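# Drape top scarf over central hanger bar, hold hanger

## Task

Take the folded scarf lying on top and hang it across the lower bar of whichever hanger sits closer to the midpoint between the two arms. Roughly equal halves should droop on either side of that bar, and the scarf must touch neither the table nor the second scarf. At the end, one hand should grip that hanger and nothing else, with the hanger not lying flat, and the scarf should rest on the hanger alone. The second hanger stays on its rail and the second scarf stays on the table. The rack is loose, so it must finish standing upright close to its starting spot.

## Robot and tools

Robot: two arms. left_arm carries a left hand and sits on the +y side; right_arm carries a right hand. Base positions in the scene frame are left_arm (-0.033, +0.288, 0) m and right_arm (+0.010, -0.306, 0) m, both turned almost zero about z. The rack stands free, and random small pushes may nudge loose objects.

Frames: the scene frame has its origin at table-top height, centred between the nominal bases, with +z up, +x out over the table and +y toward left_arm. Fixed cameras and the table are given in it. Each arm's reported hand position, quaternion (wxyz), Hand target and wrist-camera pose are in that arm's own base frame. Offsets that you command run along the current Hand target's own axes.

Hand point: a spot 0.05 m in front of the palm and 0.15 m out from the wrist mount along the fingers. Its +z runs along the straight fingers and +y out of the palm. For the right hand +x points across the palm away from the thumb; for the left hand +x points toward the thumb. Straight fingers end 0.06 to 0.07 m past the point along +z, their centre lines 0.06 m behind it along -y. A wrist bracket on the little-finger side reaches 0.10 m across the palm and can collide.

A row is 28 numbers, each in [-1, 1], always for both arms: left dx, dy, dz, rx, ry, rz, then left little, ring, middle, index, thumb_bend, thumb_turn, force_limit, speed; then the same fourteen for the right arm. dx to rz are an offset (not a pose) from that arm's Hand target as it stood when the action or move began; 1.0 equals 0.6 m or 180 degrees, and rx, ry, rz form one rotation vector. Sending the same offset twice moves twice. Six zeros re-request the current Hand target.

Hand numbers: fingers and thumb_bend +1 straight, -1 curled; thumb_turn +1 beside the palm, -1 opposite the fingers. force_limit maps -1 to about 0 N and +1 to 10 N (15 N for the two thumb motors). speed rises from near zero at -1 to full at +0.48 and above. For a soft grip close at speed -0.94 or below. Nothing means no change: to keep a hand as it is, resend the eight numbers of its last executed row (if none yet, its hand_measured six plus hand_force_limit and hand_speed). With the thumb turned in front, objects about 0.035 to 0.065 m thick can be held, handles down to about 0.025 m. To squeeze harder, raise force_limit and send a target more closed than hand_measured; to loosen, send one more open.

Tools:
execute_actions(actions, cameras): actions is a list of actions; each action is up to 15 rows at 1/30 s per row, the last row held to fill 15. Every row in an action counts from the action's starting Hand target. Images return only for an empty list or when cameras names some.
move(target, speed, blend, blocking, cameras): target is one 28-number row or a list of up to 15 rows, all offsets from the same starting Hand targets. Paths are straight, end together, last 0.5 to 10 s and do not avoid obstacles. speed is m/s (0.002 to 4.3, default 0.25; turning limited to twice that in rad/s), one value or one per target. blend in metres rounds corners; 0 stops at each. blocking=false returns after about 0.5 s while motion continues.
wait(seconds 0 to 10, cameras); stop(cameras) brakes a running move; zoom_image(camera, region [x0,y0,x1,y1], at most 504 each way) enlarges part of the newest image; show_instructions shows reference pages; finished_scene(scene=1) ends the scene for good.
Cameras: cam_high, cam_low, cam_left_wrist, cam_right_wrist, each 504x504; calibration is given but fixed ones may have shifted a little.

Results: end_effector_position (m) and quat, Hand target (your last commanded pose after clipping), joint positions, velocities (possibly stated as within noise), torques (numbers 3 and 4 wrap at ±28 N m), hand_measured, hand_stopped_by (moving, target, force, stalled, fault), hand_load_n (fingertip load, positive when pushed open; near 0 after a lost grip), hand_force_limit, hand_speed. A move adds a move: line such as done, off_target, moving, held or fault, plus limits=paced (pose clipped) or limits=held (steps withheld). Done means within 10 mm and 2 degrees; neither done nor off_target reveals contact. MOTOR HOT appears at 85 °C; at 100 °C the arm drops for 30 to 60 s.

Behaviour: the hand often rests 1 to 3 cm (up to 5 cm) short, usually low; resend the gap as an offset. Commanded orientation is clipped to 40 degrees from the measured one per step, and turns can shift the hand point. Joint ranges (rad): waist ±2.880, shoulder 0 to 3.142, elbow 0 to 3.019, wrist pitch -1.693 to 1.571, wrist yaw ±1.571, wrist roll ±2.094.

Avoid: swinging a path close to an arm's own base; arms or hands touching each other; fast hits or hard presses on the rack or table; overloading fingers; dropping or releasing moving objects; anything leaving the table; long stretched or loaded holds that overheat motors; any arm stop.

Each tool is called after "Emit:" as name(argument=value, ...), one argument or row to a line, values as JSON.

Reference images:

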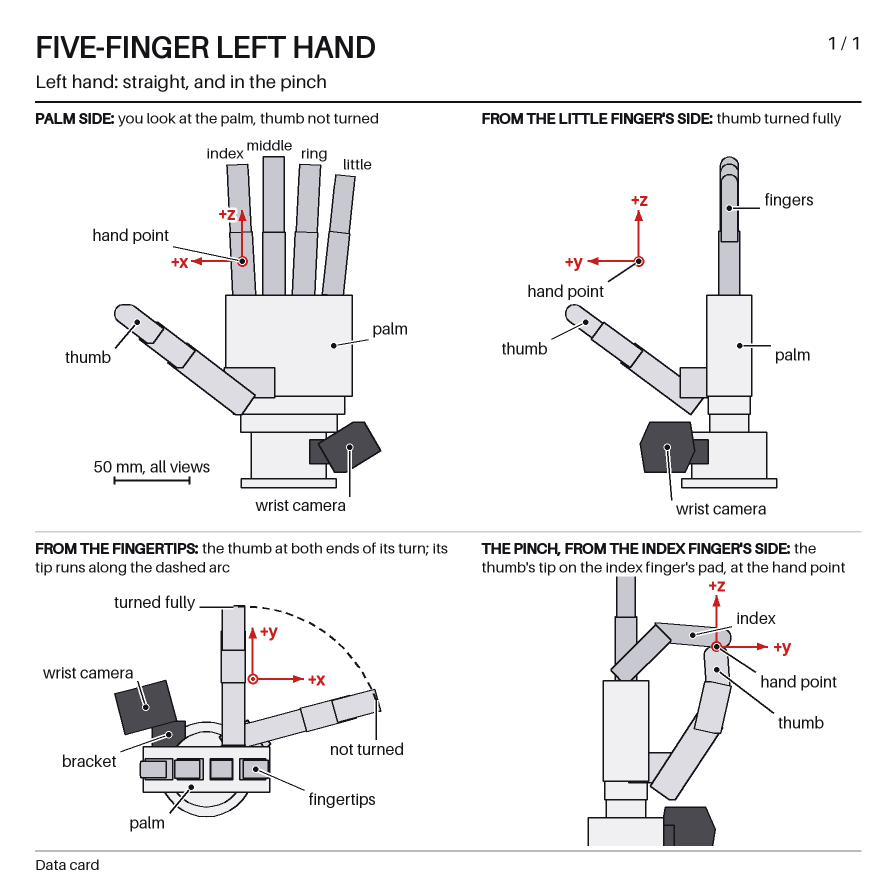

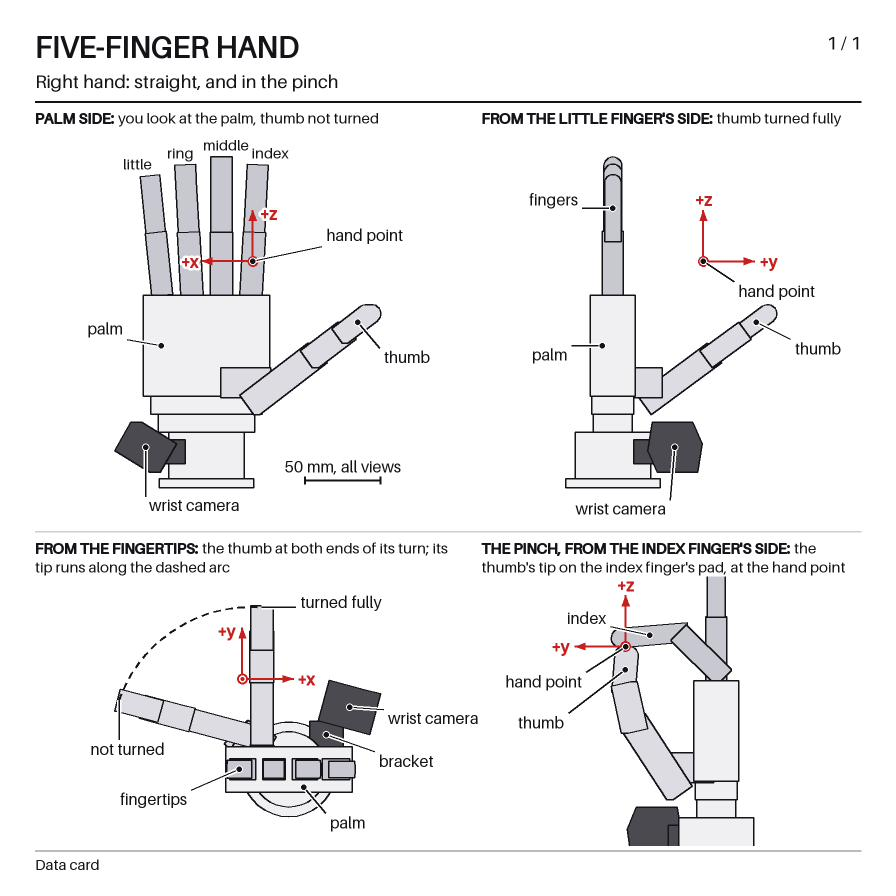

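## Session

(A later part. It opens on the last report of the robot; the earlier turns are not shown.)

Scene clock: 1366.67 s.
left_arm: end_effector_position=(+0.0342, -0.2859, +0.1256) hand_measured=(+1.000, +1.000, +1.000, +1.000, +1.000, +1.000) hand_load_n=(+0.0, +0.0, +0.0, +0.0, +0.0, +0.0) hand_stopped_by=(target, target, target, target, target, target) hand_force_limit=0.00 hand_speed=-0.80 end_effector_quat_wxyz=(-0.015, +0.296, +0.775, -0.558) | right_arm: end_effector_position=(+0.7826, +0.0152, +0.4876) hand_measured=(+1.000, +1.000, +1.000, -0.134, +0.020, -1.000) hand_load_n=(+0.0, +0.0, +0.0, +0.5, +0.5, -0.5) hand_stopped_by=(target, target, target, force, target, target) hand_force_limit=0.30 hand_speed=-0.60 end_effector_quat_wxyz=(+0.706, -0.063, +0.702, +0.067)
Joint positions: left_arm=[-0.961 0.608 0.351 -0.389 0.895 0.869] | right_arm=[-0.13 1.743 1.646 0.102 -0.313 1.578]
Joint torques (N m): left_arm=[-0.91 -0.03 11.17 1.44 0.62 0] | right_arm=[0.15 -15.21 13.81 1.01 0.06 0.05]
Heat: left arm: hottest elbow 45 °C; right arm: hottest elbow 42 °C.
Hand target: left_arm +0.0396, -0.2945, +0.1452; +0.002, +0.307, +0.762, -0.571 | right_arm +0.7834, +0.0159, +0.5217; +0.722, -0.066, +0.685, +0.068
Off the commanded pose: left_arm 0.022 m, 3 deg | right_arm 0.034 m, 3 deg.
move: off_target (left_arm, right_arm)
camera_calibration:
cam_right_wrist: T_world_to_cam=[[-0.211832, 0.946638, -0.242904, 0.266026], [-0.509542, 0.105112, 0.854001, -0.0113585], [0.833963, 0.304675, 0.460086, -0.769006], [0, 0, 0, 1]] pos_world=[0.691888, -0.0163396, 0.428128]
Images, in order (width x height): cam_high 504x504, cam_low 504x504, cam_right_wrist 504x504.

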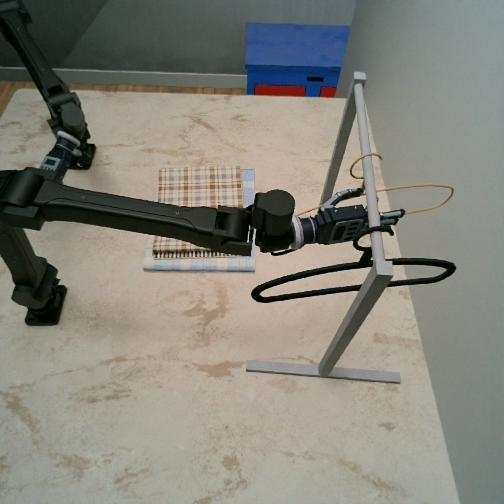

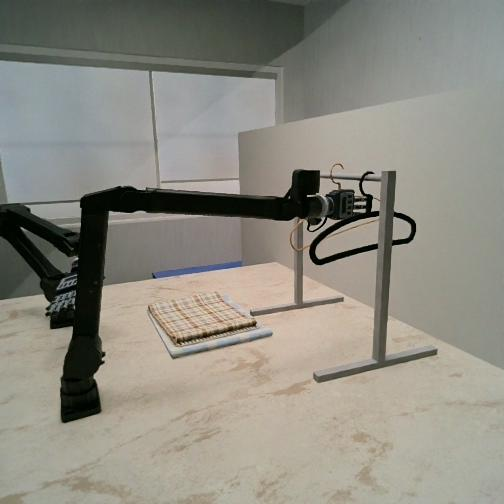

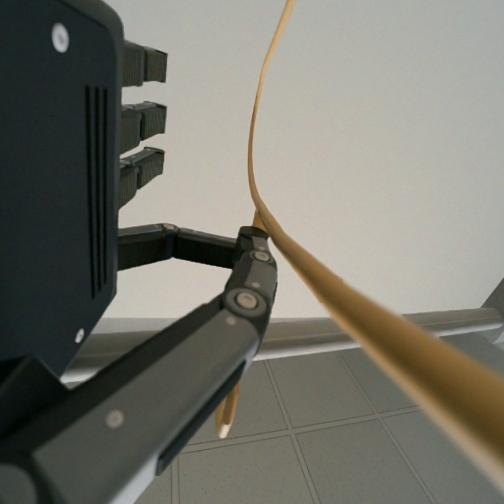

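Emit:
move(
  target=[0,0,0,0,0,0,1,1,1,1,1,1,0,-0.8,-0.025,0,0.003,0,0,0,1,1,1,-0.56,0.02,-1,0.3,-0.6],
  speed=0.06,
  cameras=["cam_low","cam_right_wrist"],
)

Emit:
zoom_image(
  camera="cam_low",
  region=[280, 140, 400, 260],
)

Scene clock: 1382.37 s.
left_arm: end_effector_position=(+0.0342, -0.2859, +0.1256) hand_measured=(+1.000, +1.000, +1.000, +1.000, +1.000, +1.000) hand_load_n=(+0.0, +0.0, +0.0, +0.0, +0.0, +0.0) hand_stopped_by=(target, target, target, target, target, target) hand_force_limit=0.00 hand_speed=-0.80 end_effector_quat_wxyz=(-0.015, +0.296, +0.775, -0.558) | right_arm: end_effector_position=(+0.7837, +0.0150, +0.5062) hand_measured=(+1.000, +1.000, +1.000, -0.134, +0.020, -1.000) hand_load_n=(+0.0, +0.0, +0.0, +0.0, +0.0, +0.0) hand_stopped_by=(target, target, target, force, target, target) hand_force_limit=0.30 hand_speed=-0.60 end_effector_quat_wxyz=(+0.707, -0.063, +0.701, +0.066)
Joint positions: left_arm=[-0.961 0.608 0.351 -0.389 0.895 0.869] | right_arm=[-0.13 1.743 1.692 0.061 -0.313 1.578]
Joint torques (N m): left_arm=[-1.32 -0.21 11.21 1.39 0.6 -0.01] | right_arm=[0.15 -15.03 13.41 1.01 0.06 0.03]
Heat: left arm: hottest elbow 45 °C; right arm: hottest elbow 41 °C.
Hand target: left_arm +0.0396, -0.2945, +0.1452; +0.002, +0.307, +0.762, -0.571 | right_arm +0.7843, +0.0162, +0.5367; +0.722, -0.066, +0.685, +0.068
Off the commanded pose: left_arm 0.022 m, 3 deg | right_arm 0.031 m, 3 deg.
move: off_target (left_arm, right_arm)
camera_calibration:
cam_right_wrist: T_world_to_cam=[[-0.210702, 0.94648, -0.2445, 0.27086], [-0.513428, 0.105692, 0.851599, -0.0224075], [0.831863, 0.304966, 0.46368, -0.778632], [0, 0, 0, 1]] pos_world=[0.693282, -0.0165388, 0.446344]
Images, in order (width x height): cam_low 504x504, cam_right_wrist 504x504.

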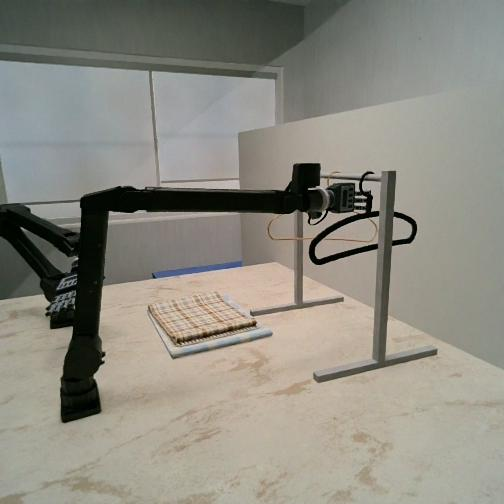

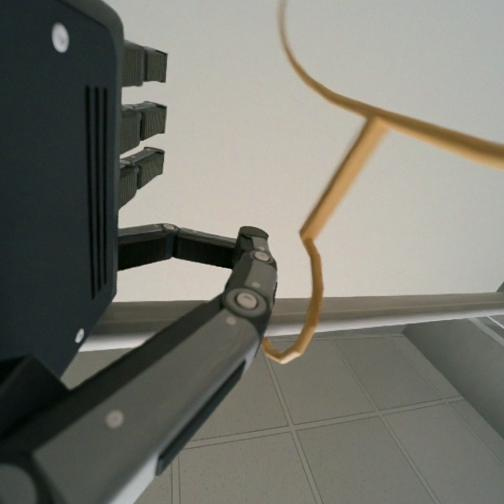

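Scaled by 4.200 from the camera's 504x504 image, which has a finer 720x720 frame.

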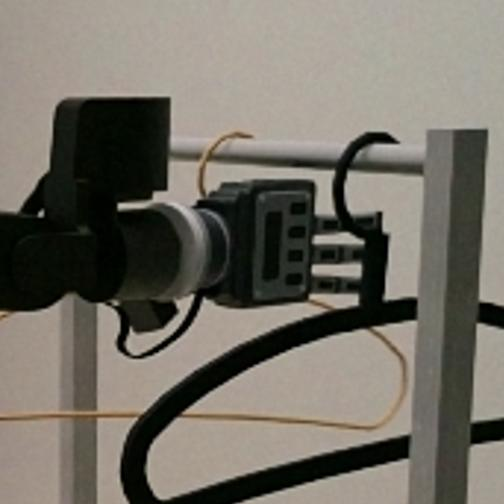

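Emit:
wait(
  seconds=0.5,
  cameras=["cam_high","cam_low","cam_right_wrist"],
)

Emit:
zoom_image(
  camera="cam_high",
  region=[290, 130, 410, 250],
)

Emit:
zoom_image(
  camera="cam_low",
  region=[260, 140, 420, 300],
)

Scene clock: 1400.90 s.
left_arm: end_effector_position=(+0.0342, -0.2859, +0.1256) hand_measured=(+1.000, +1.000, +1.000, +1.000, +1.000, +1.000) hand_load_n=(+0.0, +0.0, +0.0, +0.0, +0.0, +0.0) hand_stopped_by=(target, target, target, target, target, target) hand_force_limit=0.00 hand_speed=-0.80 end_effector_quat_wxyz=(-0.015, +0.296, +0.775, -0.558) | right_arm: end_effector_position=(+0.7837, +0.0150, +0.5062) hand_measured=(+1.000, +1.000, +1.000, -0.134, +0.020, -1.000) hand_load_n=(+0.0, +0.0, +0.0, +0.0, +0.0, -0.5) hand_stopped_by=(target, target, target, force, target, target) hand_force_limit=0.30 hand_speed=-0.60 end_effector_quat_wxyz=(+0.707, -0.063, +0.701, +0.066)
Joint positions: left_arm=[-0.961 0.608 0.351 -0.389 0.895 0.869] | right_arm=[-0.13 1.743 1.692 0.061 -0.313 1.578]
Joint torques (N m): left_arm=[-0.67 -0.44 11.18 1.44 0.59 0] | right_arm=[0.5 -15.15 13.42 1.06 0.03 0.04]
Heat: left arm: hottest elbow 45 °C; right arm: hottest elbow 40 °C.
Hand target: left_arm +0.0396, -0.2945, +0.1452; +0.002, +0.307, +0.762, -0.571 | right_arm +0.7843, +0.0162, +0.5367; +0.722, -0.066, +0.685, +0.068
Off the commanded pose: left_arm 0.022 m, 3 deg | right_arm 0.031 m, 3 deg.
wait: 0.50 s; at rest from the start
camera_calibration:
cam_right_wrist: T_world_to_cam=[[-0.210702, 0.94648, -0.2445, 0.27086], [-0.513428, 0.105692, 0.851599, -0.0224075], [0.831863, 0.304966, 0.46368, -0.778632], [0, 0, 0, 1]] pos_world=[0.693282, -0.0165388, 0.446344]
Images, in order (width x height): cam_high 504x504, cam_low 504x504, cam_right_wrist 504x504.

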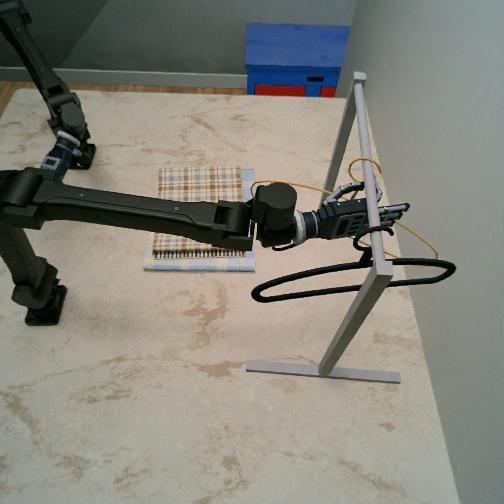

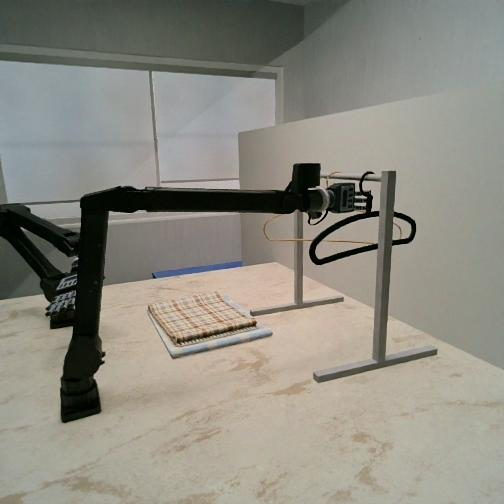

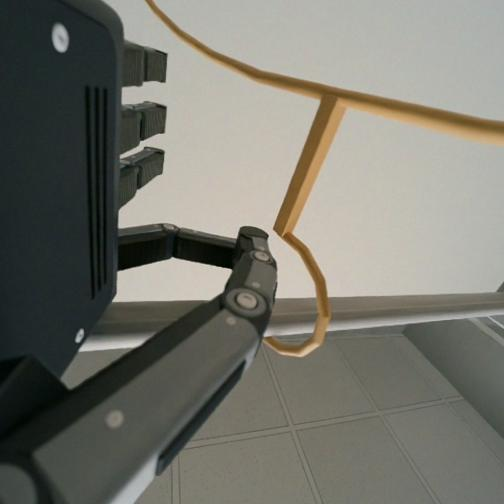

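Scaled by 4.200 from the camera's 504x504 image, which has a finer 720x720 frame.

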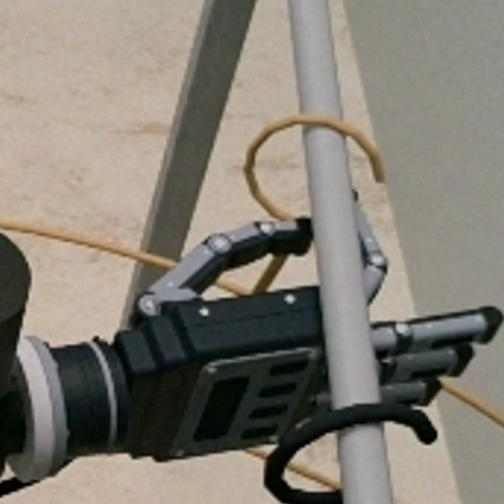

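Scaled by 3.150 from the camera's 504x504 image, which has a finer 720x720 frame.

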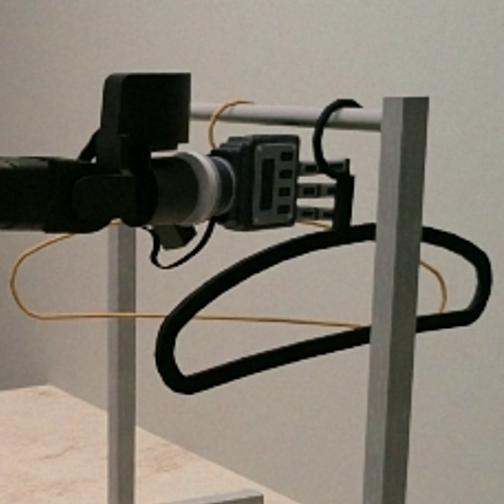

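Emit:
execute_actions(
  actions=[
    [[0,0,0,0,0,0,1,1,1,1,1,1,0,-0.8,0,0,0,0,0,0,1,1,1,1,0.02,-1,0.3,0]],
    [[0,0,0,0,0,0,1,1,1,1,1,1,0,-0.8,0,0,0,0,0,0,1,1,1,1,0.02,-1,0.3,0]],
  ],
  cameras=["cam_high","cam_right_wrist"],
)

Scene clock: 1421.63 s.
left_arm: end_effector_position=(+0.0342, -0.2859, +0.1256) hand_measured=(+1.000, +1.000, +1.000, +1.000, +1.000, +1.000) hand_load_n=(+0.0, +0.0, +0.0, +0.0, +0.0, +0.0) hand_stopped_by=(target, target, target, target, target, target) hand_force_limit=0.00 hand_speed=-0.80 end_effector_quat_wxyz=(-0.015, +0.296, +0.775, -0.558) | right_arm: end_effector_position=(+0.7837, +0.0150, +0.5062) hand_measured=(+1.000, +1.000, +1.000, +1.000, +0.020, -1.000) hand_load_n=(+0.0, +0.0, +0.0, +0.0, +0.0, +0.0) hand_stopped_by=(target, target, target, target, target, target) hand_force_limit=0.30 hand_speed=0.00 end_effector_quat_wxyz=(+0.707, -0.063, +0.701, +0.066)
Joint positions: left_arm=[-0.961 0.608 0.351 -0.389 0.895 0.869] | right_arm=[-0.13 1.743 1.692 0.061 -0.313 1.578]
Joint torques (N m): left_arm=[-0.91 0.09 11.21 1.42 0.61 0] | right_arm=[0.67 -14.97 13.55 0.99 0.05 0.03]
Heat: left arm: hottest elbow 45 °C; right arm: hottest elbow 40 °C.
Hand target: left_arm +0.0396, -0.2945, +0.1452; +0.002, +0.307, +0.762, -0.571 | right_arm +0.7843, +0.0162, +0.5367; +0.722, -0.066, +0.685, +0.068
Off the commanded pose: left_arm 0.022 m, 3 deg | right_arm 0.031 m, 3 deg.
camera_calibration:
cam_right_wrist: T_world_to_cam=[[-0.210702, 0.94648, -0.2445, 0.27086], [-0.513428, 0.105692, 0.851599, -0.0224075], [0.831863, 0.304966, 0.46368, -0.778632], [0, 0, 0, 1]] pos_world=[0.693282, -0.0165388, 0.446344]
Images, in order (width x height): cam_high 504x504, cam_right_wrist 504x504.

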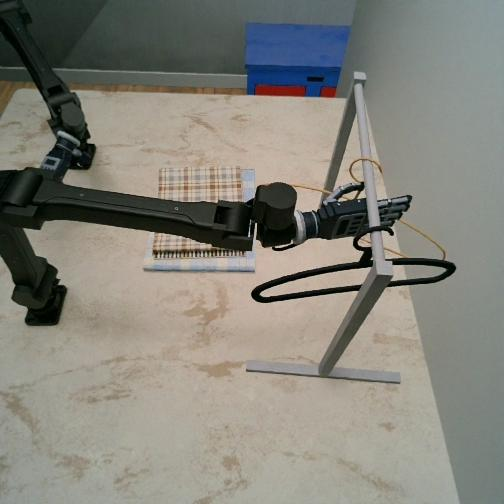

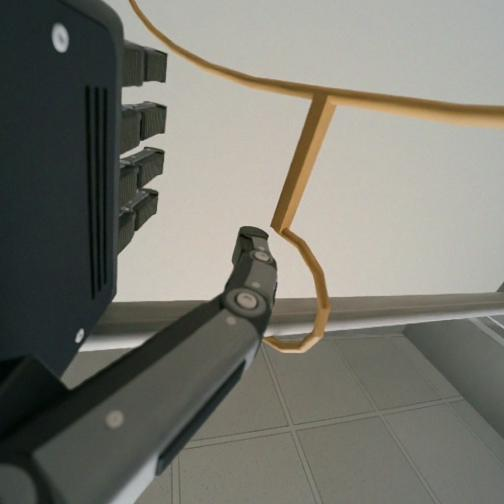

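Emit:
move(
  target=[0,0,0,0,0,0,1,1,1,1,1,1,0,-0.8,0,0,-0.12,0,0,0,1,1,1,1,0.02,-1,0.3,0],
  speed=0.12,
  cameras=["cam_high","cam_right_wrist"],
)

Scene clock: 1430.77 s.
left_arm: end_effector_position=(+0.0342, -0.2859, +0.1256) hand_measured=(+1.000, +1.000, +1.000, +1.000, +1.000, +1.000) hand_load_n=(+0.0, +0.5, +0.0, +0.0, +0.0, +0.0) hand_stopped_by=(target, target, target, target, target, target) hand_force_limit=0.00 hand_speed=-0.80 end_effector_quat_wxyz=(-0.015, +0.296, +0.775, -0.558) | right_arm: end_effector_position=(+0.7206, +0.0040, +0.5123) hand_measured=(+1.000, +1.000, +1.000, +1.000, +0.020, -1.000) hand_load_n=(+0.0, -0.5, -0.5, +0.0, +0.0, +0.0) hand_stopped_by=(target, target, target, target, target, target) hand_force_limit=0.30 hand_speed=0.00 end_effector_quat_wxyz=(+0.706, -0.063, +0.702, +0.067)
Joint positions: left_arm=[-0.961 0.608 0.351 -0.389 0.895 0.869] | right_arm=[-0.165 1.58 1.505 0.081 -0.35 1.578]
Joint torques (N m): left_arm=[-1.55 -0.32 11.18 1.33 0.61 0.02] | right_arm=[-1.32 -14.04 9.54 2.32 -0.07 0.03]
Heat: left arm: hottest elbow 45 °C; right arm: hottest elbow 40 °C.
Hand target: left_arm +0.0396, -0.2945, +0.1452; +0.002, +0.307, +0.762, -0.571 | right_arm +0.7137, +0.0027, +0.5329; +0.722, -0.066, +0.685, +0.068
Off the commanded pose: left_arm 0.022 m, 3 deg | right_arm 0.022 m, 3 deg.
move: off_target (left_arm, right_arm)
camera_calibration:
cam_right_wrist: T_world_to_cam=[[-0.213306, 0.946257, -0.243103, 0.270591], [-0.50965, 0.104518, 0.85401, -0.0628101], [0.833521, 0.306063, 0.459965, -0.72485], [0, 0, 0, 1]] pos_world=[0.629886, -0.0276338, 0.452828]
Images, in order (width x height): cam_high 504x504, cam_right_wrist 504x504.

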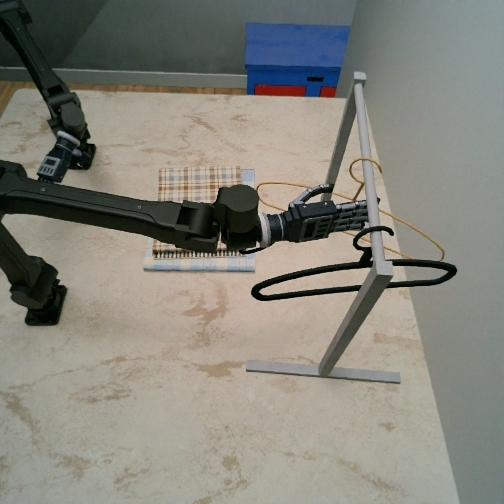

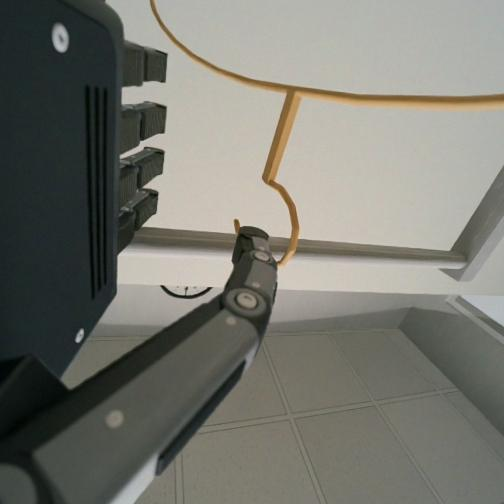

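Emit:
move(
  target=[0,0,0,0,0,0,1,1,1,1,1,1,0,-0.8,0.0684,0.0725,-0.0249,0.089,0,0,1,1,1,1,0.02,-1,0.3,0],
  speed=0.1,
  cameras=["cam_high","cam_right_wrist"],
)

Scene clock: 1456.17 s.
left_arm: end_effector_position=(+0.0342, -0.2859, +0.1256) hand_measured=(+1.000, +1.000, +1.000, +1.000, +1.000, +1.000) hand_load_n=(+0.0, +0.0, +0.0, +0.0, +0.0, -0.5) hand_stopped_by=(target, target, target, target, target, target) hand_force_limit=0.00 hand_speed=-0.80 end_effector_quat_wxyz=(-0.015, +0.296, +0.775, -0.558) | right_arm: end_effector_position=(+0.6994, +0.0419, +0.4668) hand_measured=(+1.000, +1.000, +1.000, +1.000, +0.020, -1.000) hand_load_n=(+0.0, +0.0, +0.0, +0.0, +0.0, +0.0) hand_stopped_by=(target, target, target, target, target, target) hand_force_limit=0.30 hand_speed=0.00 end_effector_quat_wxyz=(+0.705, +0.033, +0.708, -0.028)
Joint positions: left_arm=[-0.961 0.608 0.351 -0.389 0.895 0.869] | right_arm=[-0.001 1.473 1.269 0.2 0.086 1.578]
Joint torques (N m): left_arm=[-0.85 -0.15 11.17 1.43 0.61 -0.01] | right_arm=[0.5 -12.69 9.44 2.36 0.13 -0.04]
Heat: left arm: hottest elbow 45 °C; right arm: hottest elbow 40 °C.
Hand target: left_arm +0.0396, -0.2945, +0.1452; +0.002, +0.307, +0.762, -0.571 | right_arm +0.6931, +0.0429, +0.4911; +0.724, +0.036, +0.688, -0.028
Off the commanded pose: left_arm 0.022 m, 3 deg | right_arm 0.025 m, 3 deg.
move: off_target (left_arm, right_arm)
camera_calibration:
cam_right_wrist: T_world_to_cam=[[0.0462537, 0.969369, -0.241216, 0.0358132], [-0.455536, 0.235373, 0.858537, -0.0841411], [0.889015, 0.0701721, 0.452469, -0.723405], [0, 0, 0, 1]] pos_world=[0.603132, 0.0358512, 0.408195]
Images, in order (width x height): cam_high 504x504, cam_right_wrist 504x504.

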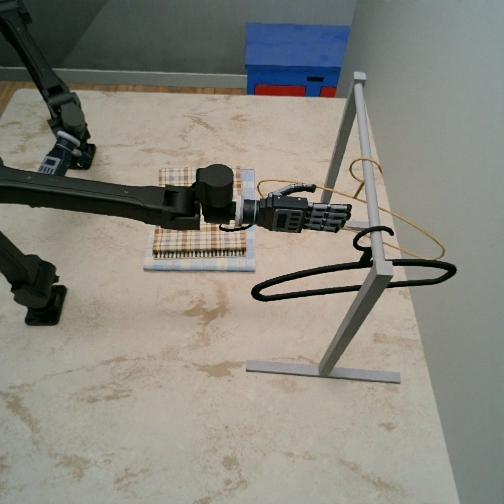

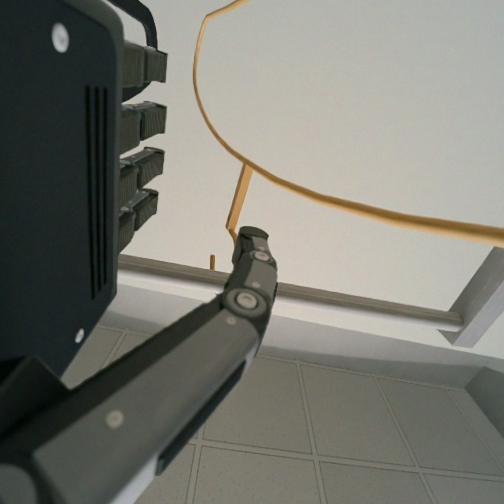

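Emit:
move(
  target=[0,0,0,0,0,0,1,1,1,1,1,1,0,-0.8,0.0038,0.0145,0.1693,0,0,0,1,1,1,1,0.02,-1,0.3,0],
  speed=0.08,
  cameras=["cam_high","cam_right_wrist"],
)

Scene clock: 1495.33 s.
left_arm: end_effector_position=(+0.0342, -0.2859, +0.1256) hand_measured=(+1.000, +1.000, +1.000, +1.000, +1.000, +1.000) hand_load_n=(+0.0, +0.0, +0.0, +0.0, +0.0, +0.0) hand_stopped_by=(target, target, target, target, target, target) hand_force_limit=0.00 hand_speed=-0.80 end_effector_quat_wxyz=(-0.015, +0.296, +0.775, -0.558) | right_arm: end_effector_position=(+0.7892, +0.0418, +0.4692) hand_measured=(+1.000, +1.000, +1.000, +1.000, +0.020, -1.000) hand_load_n=(+0.0, +0.0, +0.0, +0.0, +0.0, -0.5) hand_stopped_by=(target, target, target, target, target, target) hand_force_limit=0.30 hand_speed=0.00 end_effector_quat_wxyz=(+0.712, +0.033, +0.701, -0.028)
Joint positions: left_arm=[-0.961 0.608 0.351 -0.389 0.895 0.869] | right_arm=[-0.001 1.706 1.54 0.182 0.086 1.578]
Joint torques (N m): left_arm=[-0.79 0.15 11.28 1.39 0.6 0] | right_arm=[0.62 -14.04 13.41 0.99 0.1 -0.04]
Heat: left arm: hottest elbow 45 °C; right arm: hottest elbow 39 °C.
Hand target: left_arm +0.0396, -0.2945, +0.1452; +0.002, +0.307, +0.762, -0.571 | right_arm +0.7950, +0.0424, +0.4941; +0.724, +0.036, +0.688, -0.028
Off the commanded pose: left_arm 0.022 m, 3 deg | right_arm 0.026 m, 2 deg.
move: off_target (left_arm, right_arm)
camera_calibration:
cam_right_wrist: T_world_to_cam=[[0.0510533, 0.96937, -0.240241, 0.0280874], [-0.472575, 0.235368, 0.849279, -0.0274744], [0.879811, 0.0701735, 0.470116, -0.805313], [0, 0, 0, 1]] pos_world=[0.694105, 0.0357512, 0.408672]
Images, in order (width x height): cam_high 504x504, cam_right_wrist 504x504.

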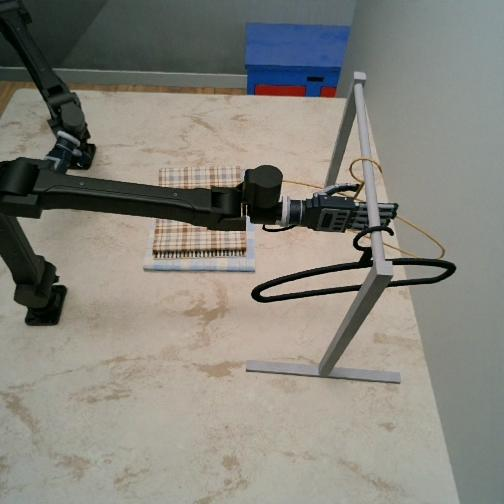

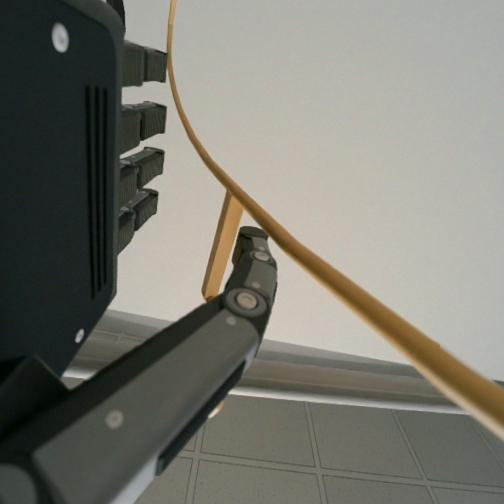

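Emit:
execute_actions(
  actions=[
    [[0,0,0,0,0,0,1,1,1,1,1,1,0,-0.8,0,0,0,0,0,0,1,1,0.2,0.2,-0.12,-1,0,-0.4]],
    [[0,0,0,0,0,0,1,1,1,1,1,1,0,-0.8,0,0,0,0,0,0,1,1,-0.6,-0.6,-0.12,-1,0,-0.6]],
    [[0,0,0,0,0,0,1,1,1,1,1,1,0,-0.8,0,0,0,0,0,0,1,1,-0.6,-0.6,-0.12,-1,0,-0.6]],
  ],
  cameras=["cam_high","cam_low","cam_right_wrist"],
)

Scene clock: 1518.17 s.
left_arm: end_effector_position=(+0.0342, -0.2859, +0.1256) hand_measured=(+1.000, +1.000, +1.000, +1.000, +1.000, +1.000) hand_load_n=(+0.0, +0.0, +0.0, +0.0, +0.0, +0.0) hand_stopped_by=(target, target, target, target, target, target) hand_force_limit=0.00 hand_speed=-0.80 end_effector_quat_wxyz=(-0.015, +0.296, +0.775, -0.558) | right_arm: end_effector_position=(+0.7892, +0.0418, +0.4692) hand_measured=(+1.000, +1.000, -0.228, -0.264, -0.120, -1.000) hand_load_n=(+0.0, +0.0, +9.5, +9.0, +2.0, -4.5) hand_stopped_by=(target, target, force, force, target, target) hand_force_limit=0.00 hand_speed=-0.60 end_effector_quat_wxyz=(+0.712, +0.033, +0.701, -0.028)
Joint positions: left_arm=[-0.961 0.608 0.351 -0.389 0.895 0.869] | right_arm=[-0.001 1.706 1.54 0.182 0.086 1.578]
Joint torques (N m): left_arm=[-0.91 -0.15 11.21 1.37 0.6 0] | right_arm=[-0.15 -13.68 13.31 0.91 0.06 -0.02]
Heat: left arm: hottest elbow 45 °C; right arm: hottest elbow 39 °C.
Hand target: left_arm +0.0396, -0.2945, +0.1452; +0.002, +0.307, +0.762, -0.571 | right_arm +0.7950, +0.0424, +0.4941; +0.724, +0.036, +0.688, -0.028
Off the commanded pose: left_arm 0.022 m, 3 deg | right_arm 0.026 m, 2 deg.
camera_calibration:
cam_right_wrist: T_world_to_cam=[[0.0510533, 0.96937, -0.240241, 0.0280874], [-0.472575, 0.235368, 0.849279, -0.0274744], [0.879811, 0.0701735, 0.470116, -0.805313], [0, 0, 0, 1]] pos_world=[0.694105, 0.0357512, 0.408672]
Images, in order (width x height): cam_high 504x504, cam_low 504x504, cam_right_wrist 504x504.

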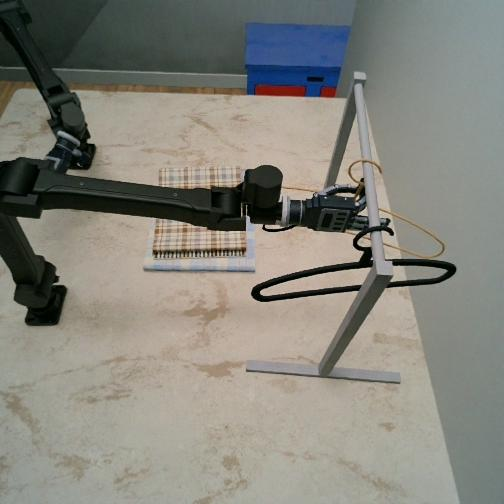

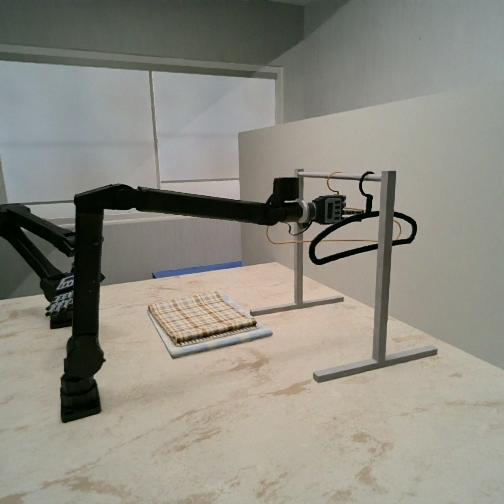

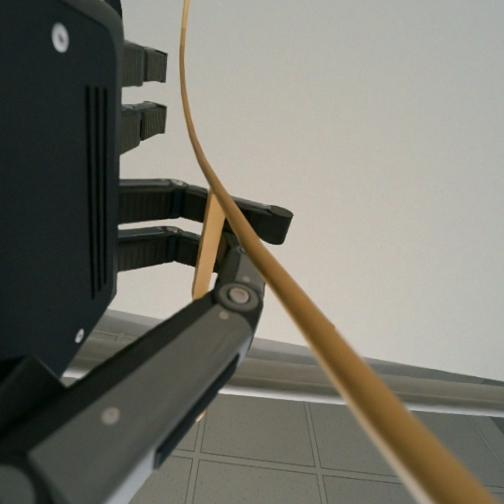

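Emit:
move(
  target=[0,0,0,0,0,0,1,1,1,1,1,1,0,-0.8,-0.062,0,0.003,0,0,0,1,1,-0.6,-0.6,-0.12,-1,0,-0.6],
  speed=0.06,
  cameras=["cam_high","cam_low","cam_right_wrist"],
)

Emit:
zoom_image(
  camera="cam_low",
  region=[260, 140, 400, 280],
)

Scene clock: 1527.20 s.
left_arm: end_effector_position=(+0.0342, -0.2859, +0.1256) hand_measured=(+1.000, +1.000, +1.000, +1.000, +1.000, +1.000) hand_load_n=(+0.0, +0.0, +0.0, +0.0, +0.0, -0.5) hand_stopped_by=(target, target, target, target, target, target) hand_force_limit=0.00 hand_speed=-0.80 end_effector_quat_wxyz=(-0.015, +0.296, +0.775, -0.558) | right_arm: end_effector_position=(+0.7936, +0.0418, +0.4992) hand_measured=(+1.000, +1.000, -0.228, -0.264, -0.120, -1.000) hand_load_n=(-0.5, +0.0, +9.5, +9.0, +1.5, -4.5) hand_stopped_by=(target, target, force, force, target, target) hand_force_limit=0.00 hand_speed=-0.60 end_effector_quat_wxyz=(+0.709, +0.033, +0.704, -0.028)
Joint positions: left_arm=[-0.961 0.608 0.351 -0.389 0.895 0.869] | right_arm=[-0.001 1.706 1.626 0.087 0.086 1.578]
Joint torques (N m): left_arm=[-1.08 -0.03 11.15 1.39 0.59 0.02] | right_arm=[0.15 -14.45 13.46 0.95 0.03 -0.04]
Heat: left arm: hottest elbow 45 °C; right arm: hottest elbow 39 °C.
Hand target: left_arm +0.0396, -0.2945, +0.1452; +0.002, +0.307, +0.762, -0.571 | right_arm +0.7948, +0.0419, +0.5314; +0.724, +0.036, +0.688, -0.028
Off the commanded pose: left_arm 0.022 m, 3 deg | right_arm 0.032 m, 3 deg.
move: off_target (left_arm, right_arm)
camera_calibration:
cam_right_wrist: T_world_to_cam=[[0.0488456, 0.969368, -0.240709, 0.0370539], [-0.464748, 0.235376, 0.853585, -0.0592408], [0.884095, 0.070175, 0.462009, -0.822604], [0, 0, 0, 1]] pos_world=[0.697918, 0.0357512, 0.439537]
Images, in order (width x height): cam_high 504x504, cam_low 504x504, cam_right_wrist 504x504.

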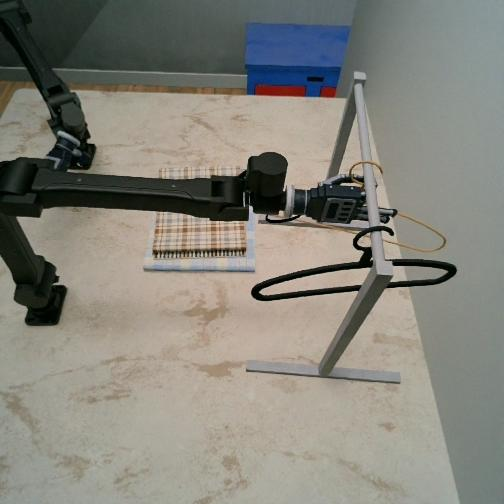

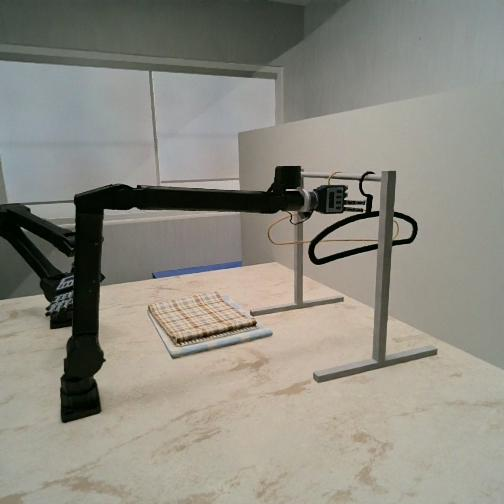

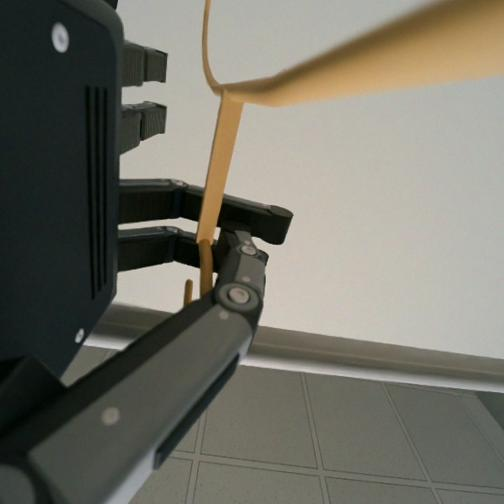

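Scaled by 3.600 from the camera's 504x504 image, which has a finer 720x720 frame.

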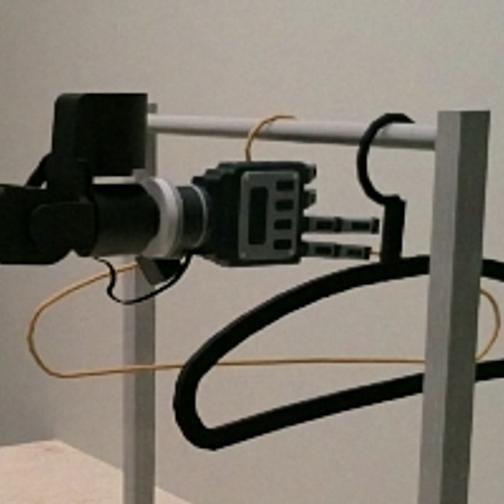

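Emit:
execute_actions(
  actions=[
    [[0,0,0,0,0,0,1,1,1,1,1,1,0,-0.8,0,0,0,0,0,0,1,1,0.5,0.5,0.05,-1,0,-0.3]],
    [[0,0,0,0,0,0,1,1,1,1,1,1,0,-0.8,0,0,0,0,0,0,1,1,0.5,0.5,0.05,-1,0,-0.3]],
  ],
)

Emit:
move(
  target=[0,0,0,0,0,0,1,1,1,1,1,1,0,-0.8,0.058,0,-0.0035,0,0,0,1,1,0.5,0.5,0.05,-1,0,-0.3],
  speed=0.08,
  cameras=["cam_low","cam_right_wrist"],
)

Scene clock: 1592.20 s.
left_arm: end_effector_position=(+0.0342, -0.2859, +0.1256) hand_measured=(+1.000, +1.000, +1.000, +1.000, +1.000, +1.000) hand_load_n=(+0.0, +0.0, +0.0, +0.0, +0.0, -0.5) hand_stopped_by=(target, target, target, target, target, target) hand_force_limit=0.00 hand_speed=-0.80 end_effector_quat_wxyz=(-0.015, +0.296, +0.775, -0.558) | right_arm: end_effector_position=(+0.7936, +0.0415, +0.4992) hand_measured=(+1.000, +1.000, +0.500, +0.500, +0.050, -1.000) hand_load_n=(+0.0, +0.0, +0.0, +0.0, +0.0, +0.0) hand_stopped_by=(target, target, target, target, target, target) hand_force_limit=0.00 hand_speed=-0.30 end_effector_quat_wxyz=(+0.709, +0.034, +0.704, -0.029)
Joint positions: left_arm=[-0.961 0.608 0.351 -0.389 0.895 0.869] | right_arm=[-0.001 1.706 1.626 0.087 0.087 1.578]
Joint torques (N m): left_arm=[-0.79 -0.38 11.14 1.42 0.62 -0.01] | right_arm=[-0.15 -14.86 13.5 0.99 0.01 -0.03]
Heat: left arm: hottest elbow 45 °C; right arm: hottest elbow 45 °C.
Hand target: left_arm +0.0396, -0.2945, +0.1452; +0.002, +0.307, +0.762, -0.571 | right_arm +0.7948, +0.0419, +0.5314; +0.724, +0.036, +0.688, -0.028
Off the commanded pose: left_arm 0.022 m, 3 deg | right_arm 0.032 m, 3 deg.

Scene clock: 1593.43 s.
left_arm: end_effector_position=(+0.0342, -0.2859, +0.1256) hand_measured=(+1.000, +1.000, +1.000, +1.000, +1.000, +1.000) hand_load_n=(+0.0, +0.0, +0.0, +0.0, +0.0, +0.0) hand_stopped_by=(target, target, target, target, target, target) hand_force_limit=0.00 hand_speed=-0.80 end_effector_quat_wxyz=(-0.015, +0.296, +0.775, -0.558) | right_arm: end_effector_position=(+0.7918, +0.0415, +0.4906) hand_measured=(+1.000, +1.000, +0.500, +0.500, +0.050, -1.000) hand_load_n=(+0.0, +0.0, +0.0, +0.0, +0.0, +0.0) hand_stopped_by=(target, target, target, target, target, target) hand_force_limit=0.00 hand_speed=-0.30 end_effector_quat_wxyz=(+0.714, +0.034, +0.698, -0.028)
Joint positions: left_arm=[-0.961 0.608 0.351 -0.389 0.895 0.869] | right_arm=[-0.001 1.706 1.593 0.136 0.087 1.578]
Joint torques (N m): left_arm=[-1.03 -0.03 11.18 1.33 0.56 0.01] | right_arm=[0.26 -13.74 9.68 2.4 0.07 -0.03]
Heat: left arm: hottest elbow 45 °C; right arm: hottest elbow 44 °C.
Hand target: left_arm +0.0396, -0.2945, +0.1452; +0.002, +0.307, +0.762, -0.571 | right_arm +0.7946, +0.0424, +0.4965; +0.724, +0.036, +0.688, -0.028
Off the commanded pose: left_arm 0.022 m, 3 deg | right_arm 0.007 m, 2 deg.
move: off_target (left_arm)
camera_calibration:
cam_right_wrist: T_world_to_cam=[[0.0540068, 0.969273, -0.239987, 0.0308748], [-0.477428, 0.236152, 0.846342, -0.0391036], [0.87701, 0.0688681, 0.475512, -0.818046], [0, 0, 0, 1]] pos_world=[0.697097, 0.0356455, 0.429495]
Images, in order (width x height): cam_low 504x504, cam_right_wrist 504x504.

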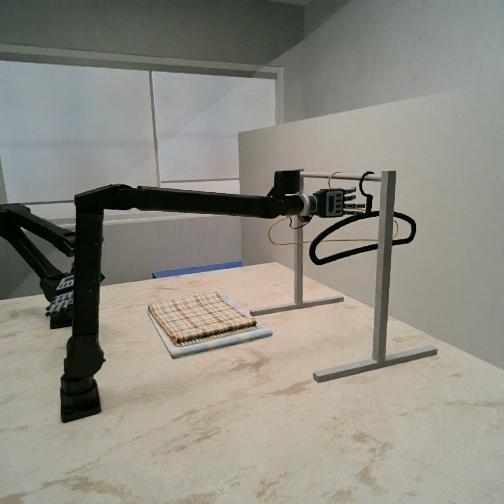

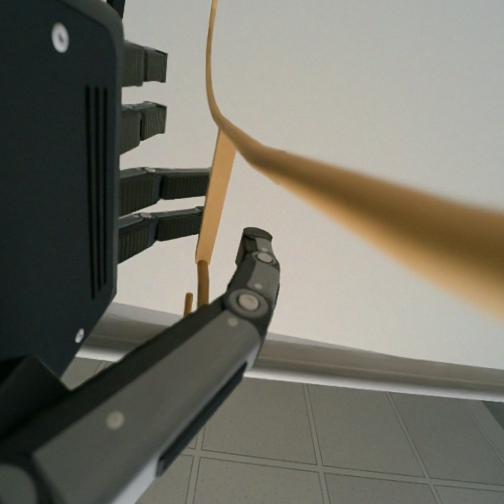

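Emit:
move(
  target=[0,0,0,0,0,0,1,1,1,1,1,1,0,-0.8,0.033,-0.0218,-0.003,0,0,0,1,1,0.5,0.5,0.05,-1,0,-0.3],
  speed=0.05,
  cameras=["cam_right_wrist"],
)

Scene clock: 1608.77 s.
left_arm: end_effector_position=(+0.0342, -0.2859, +0.1256) hand_measured=(+1.000, +1.000, +1.000, +1.000, +1.000, +1.000) hand_load_n=(+0.0, +0.0, +0.0, +0.0, +0.0, +0.0) hand_stopped_by=(target, target, target, target, target, target) hand_force_limit=0.00 hand_speed=-0.80 end_effector_quat_wxyz=(-0.015, +0.296, +0.775, -0.558) | right_arm: end_effector_position=(+0.7888, +0.0430, +0.4728) hand_measured=(+1.000, +1.000, +0.500, +0.500, +0.050, -1.000) hand_load_n=(+0.0, +0.0, +0.0, +0.0, +0.0, +0.0) hand_stopped_by=(target, target, target, target, target, target) hand_force_limit=0.00 hand_speed=-0.30 end_effector_quat_wxyz=(+0.716, +0.031, +0.697, -0.026)
Joint positions: left_arm=[-0.961 0.608 0.351 -0.389 0.895 0.869] | right_arm=[-0.001 1.706 1.544 0.188 0.08 1.578]
Joint torques (N m): left_arm=[-0.73 -0.09 11.28 1.44 0.61 0] | right_arm=[-1.67 -13.51 9.46 2.47 -0.1 -0.05]
Heat: left arm: hottest elbow 45 °C; right arm: hottest elbow 42 °C.
Hand target: left_arm +0.0396, -0.2945, +0.1452; +0.002, +0.307, +0.762, -0.571 | right_arm +0.7926, +0.0297, +0.4765; +0.724, +0.036, +0.688, -0.028
Off the commanded pose: left_arm 0.022 m, 3 deg | right_arm 0.014 m, 2 deg.
move: off_target (left_arm, right_arm)
camera_calibration:
cam_right_wrist: T_world_to_cam=[[0.0472704, 0.969623, -0.239993, 0.0305484], [-0.481768, 0.232601, 0.844865, -0.0215801], [0.875023, 0.0756839, 0.478128, -0.806986], [0, 0, 0, 1]] pos_world=[0.69429, 0.0364749, 0.411406]
Images, in order (width x height): cam_right_wrist 504x504.

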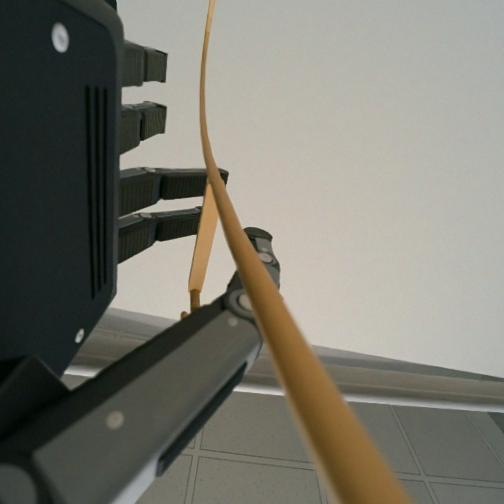

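Emit:
move(
  target=[0,0,0,0,0,0,1,1,1,1,1,1,0,-0.8,0.0,-0.012,0,0,0,0,1,1,0.5,0.5,0.05,-1,0,-0.3],
  speed=0.05,
  cameras=["cam_right_wrist"],
)

Scene clock: 1615.37 s.
left_arm: end_effector_position=(+0.0342, -0.2859, +0.1256) hand_measured=(+1.000, +1.000, +1.000, +1.000, +1.000, +1.000) hand_load_n=(+0.0, +0.0, +0.0, +0.0, +0.0, -0.5) hand_stopped_by=(target, target, target, target, target, target) hand_force_limit=0.00 hand_speed=-0.80 end_effector_quat_wxyz=(-0.015, +0.296, +0.775, -0.558) | right_arm: end_effector_position=(+0.7886, +0.0328, +0.4728) hand_measured=(+1.000, +1.000, +0.500, +0.500, +0.050, -1.000) hand_load_n=(+0.0, +0.0, -0.5, +0.0, +0.0, -0.5) hand_stopped_by=(target, target, target, target, target, target) hand_force_limit=0.00 hand_speed=-0.30 end_effector_quat_wxyz=(+0.716, +0.030, +0.697, -0.025)
Joint positions: left_arm=[-0.961 0.608 0.351 -0.389 0.895 0.869] | right_arm=[-0.019 1.706 1.544 0.188 0.058 1.578]
Joint torques (N m): left_arm=[-1.08 -0.26 11.32 1.4 0.62 -0.01] | right_arm=[-1.85 -13.74 9.31 2.43 -0.1 -0.02]
Heat: left arm: hottest elbow 45 °C; right arm: hottest elbow 42 °C.
Hand target: left_arm +0.0396, -0.2945, +0.1452; +0.002, +0.307, +0.762, -0.571 | right_arm +0.7920, +0.0225, +0.4764; +0.724, +0.036, +0.688, -0.028
Off the commanded pose: left_arm 0.022 m, 3 deg | right_arm 0.011 m, 2 deg.
move: off_target (left_arm, right_arm)
camera_calibration:
cam_right_wrist: T_world_to_cam=[[0.0443461, 0.969632, -0.240513, 0.0430675], [-0.482488, 0.231598, 0.844729, -0.0186323], [0.874779, 0.0785844, 0.478107, -0.805905], [0, 0, 0, 1]] pos_world=[0.694089, 0.0258871, 0.411406]
Images, in order (width x height): cam_right_wrist 504x504.

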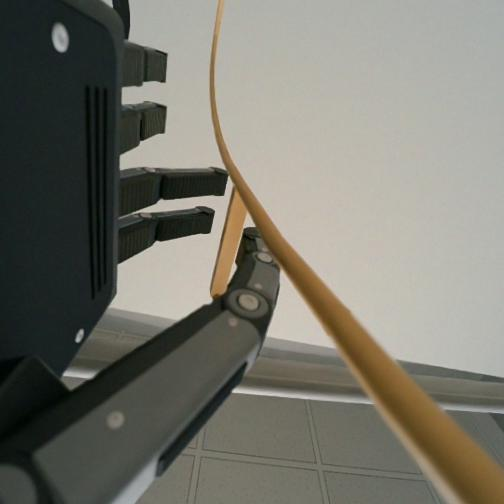

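Emit:
move(
  target=[0,0,0,0,0,0,1,1,1,1,1,1,0,-0.8,0.0,-0.008,0.002,0,0,0,1,1,0.3,0.3,0.05,-1,0,-0.3],
  speed=0.05,
  cameras=["cam_right_wrist"],
)

Scene clock: 1628.90 s.
left_arm: end_effector_position=(+0.0342, -0.2859, +0.1256) hand_measured=(+1.000, +1.000, +1.000, +1.000, +1.000, +1.000) hand_load_n=(+0.0, +0.0, +0.0, +0.0, +0.0, -0.5) hand_stopped_by=(target, target, target, target, target, target) hand_force_limit=0.00 hand_speed=-0.80 end_effector_quat_wxyz=(-0.015, +0.296, +0.775, -0.558) | right_arm: end_effector_position=(+0.7883, +0.0331, +0.4728) hand_measured=(+1.000, +1.000, +0.300, +0.300, +0.050, -1.000) hand_load_n=(+0.0, +0.0, +0.0, +0.0, +0.0, -0.5) hand_stopped_by=(target, target, target, target, target, target) hand_force_limit=0.00 hand_speed=-0.30 end_effector_quat_wxyz=(+0.716, +0.028, +0.698, -0.023)
Joint positions: left_arm=[-0.961 0.608 0.351 -0.389 0.895 0.869] | right_arm=[-0.021 1.706 1.544 0.188 0.05 1.578]
Joint torques (N m): left_arm=[-0.85 -0.03 11.17 1.46 0.6 -0.01] | right_arm=[-1.2 -13.57 9.54 2.39 -0.06 0]
Heat: left arm: hottest elbow 45 °C; right arm: hottest elbow 41 °C.
Hand target: left_arm +0.0396, -0.2945, +0.1452; +0.002, +0.307, +0.762, -0.571 | right_arm +0.7927, +0.0176, +0.4764; +0.724, +0.036, +0.688, -0.028
Off the commanded pose: left_arm 0.022 m, 3 deg | right_arm 0.017 m, 2 deg.
move: off_target (left_arm, right_arm)
camera_calibration:
cam_right_wrist: T_world_to_cam=[[0.0383605, 0.969833, -0.240732, 0.0475863], [-0.483929, 0.228804, 0.844667, -0.0176176], [0.874266, 0.0840952, 0.478107, -0.805404], [0, 0, 0, 1]] pos_world=[0.693787, 0.0256109, 0.411406]
Images, in order (width x height): cam_right_wrist 504x504.

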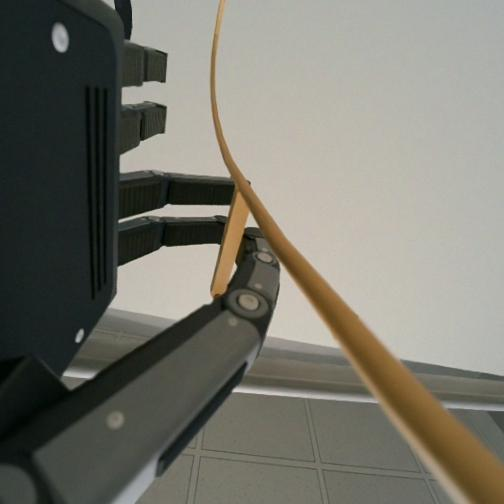

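Emit:
move(
  target=[0,0,0,0,0,0,1,1,1,1,1,1,0,-0.8,0.0,-0.008,0,0,0,0,1,1,0.3,0.3,0.05,-1,0,-0.3],
  speed=0.05,
  cameras=["cam_right_wrist"],
)

Scene clock: 1633.50 s.
left_arm: end_effector_position=(+0.0342, -0.2859, +0.1256) hand_measured=(+1.000, +1.000, +1.000, +1.000, +1.000, +1.000) hand_load_n=(+0.0, +0.0, +0.0, +0.0, +0.0, +0.0) hand_stopped_by=(target, target, target, target, target, target) hand_force_limit=0.00 hand_speed=-0.80 end_effector_quat_wxyz=(-0.015, +0.296, +0.775, -0.558) | right_arm: end_effector_position=(+0.7880, +0.0280, +0.4728) hand_measured=(+1.000, +1.000, +0.300, +0.300, +0.050, -1.000) hand_load_n=(+0.0, +0.0, +0.0, +0.0, +0.0, -0.5) hand_stopped_by=(target, target, target, target, target, target) hand_force_limit=0.00 hand_speed=-0.30 end_effector_quat_wxyz=(+0.716, +0.027, +0.698, -0.022)
Joint positions: left_arm=[-0.961 0.608 0.351 -0.389 0.895 0.869] | right_arm=[-0.03 1.706 1.544 0.188 0.04 1.578]
Joint torques (N m): left_arm=[-1.49 -0.44 11.18 1.42 0.61 0] | right_arm=[-1.73 -13.74 9.54 2.45 -0.08 -0.01]
Heat: left arm: hottest elbow 45 °C; right arm: hottest elbow 41 °C.
Hand target: left_arm +0.0396, -0.2945, +0.1452; +0.002, +0.307, +0.762, -0.571 | right_arm +0.7923, +0.0128, +0.4763; +0.724, +0.036, +0.688, -0.028
Off the commanded pose: left_arm 0.022 m, 3 deg | right_arm 0.016 m, 2 deg.
move: off_target (left_arm, right_arm)
camera_calibration:
cam_right_wrist: T_world_to_cam=[[0.0369262, 0.969824, -0.240993, 0.0538309], [-0.484196, 0.228323, 0.844644, -0.0162983], [0.87418, 0.0854986, 0.478016, -0.804715], [0, 0, 0, 1]] pos_world=[0.693586, 0.0203168, 0.411406]
Images, in order (width x height): cam_right_wrist 504x504.

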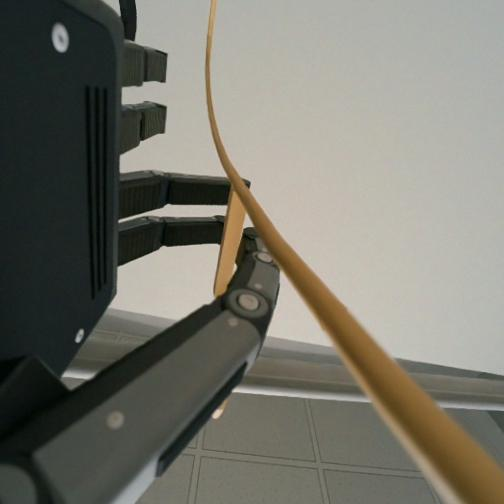

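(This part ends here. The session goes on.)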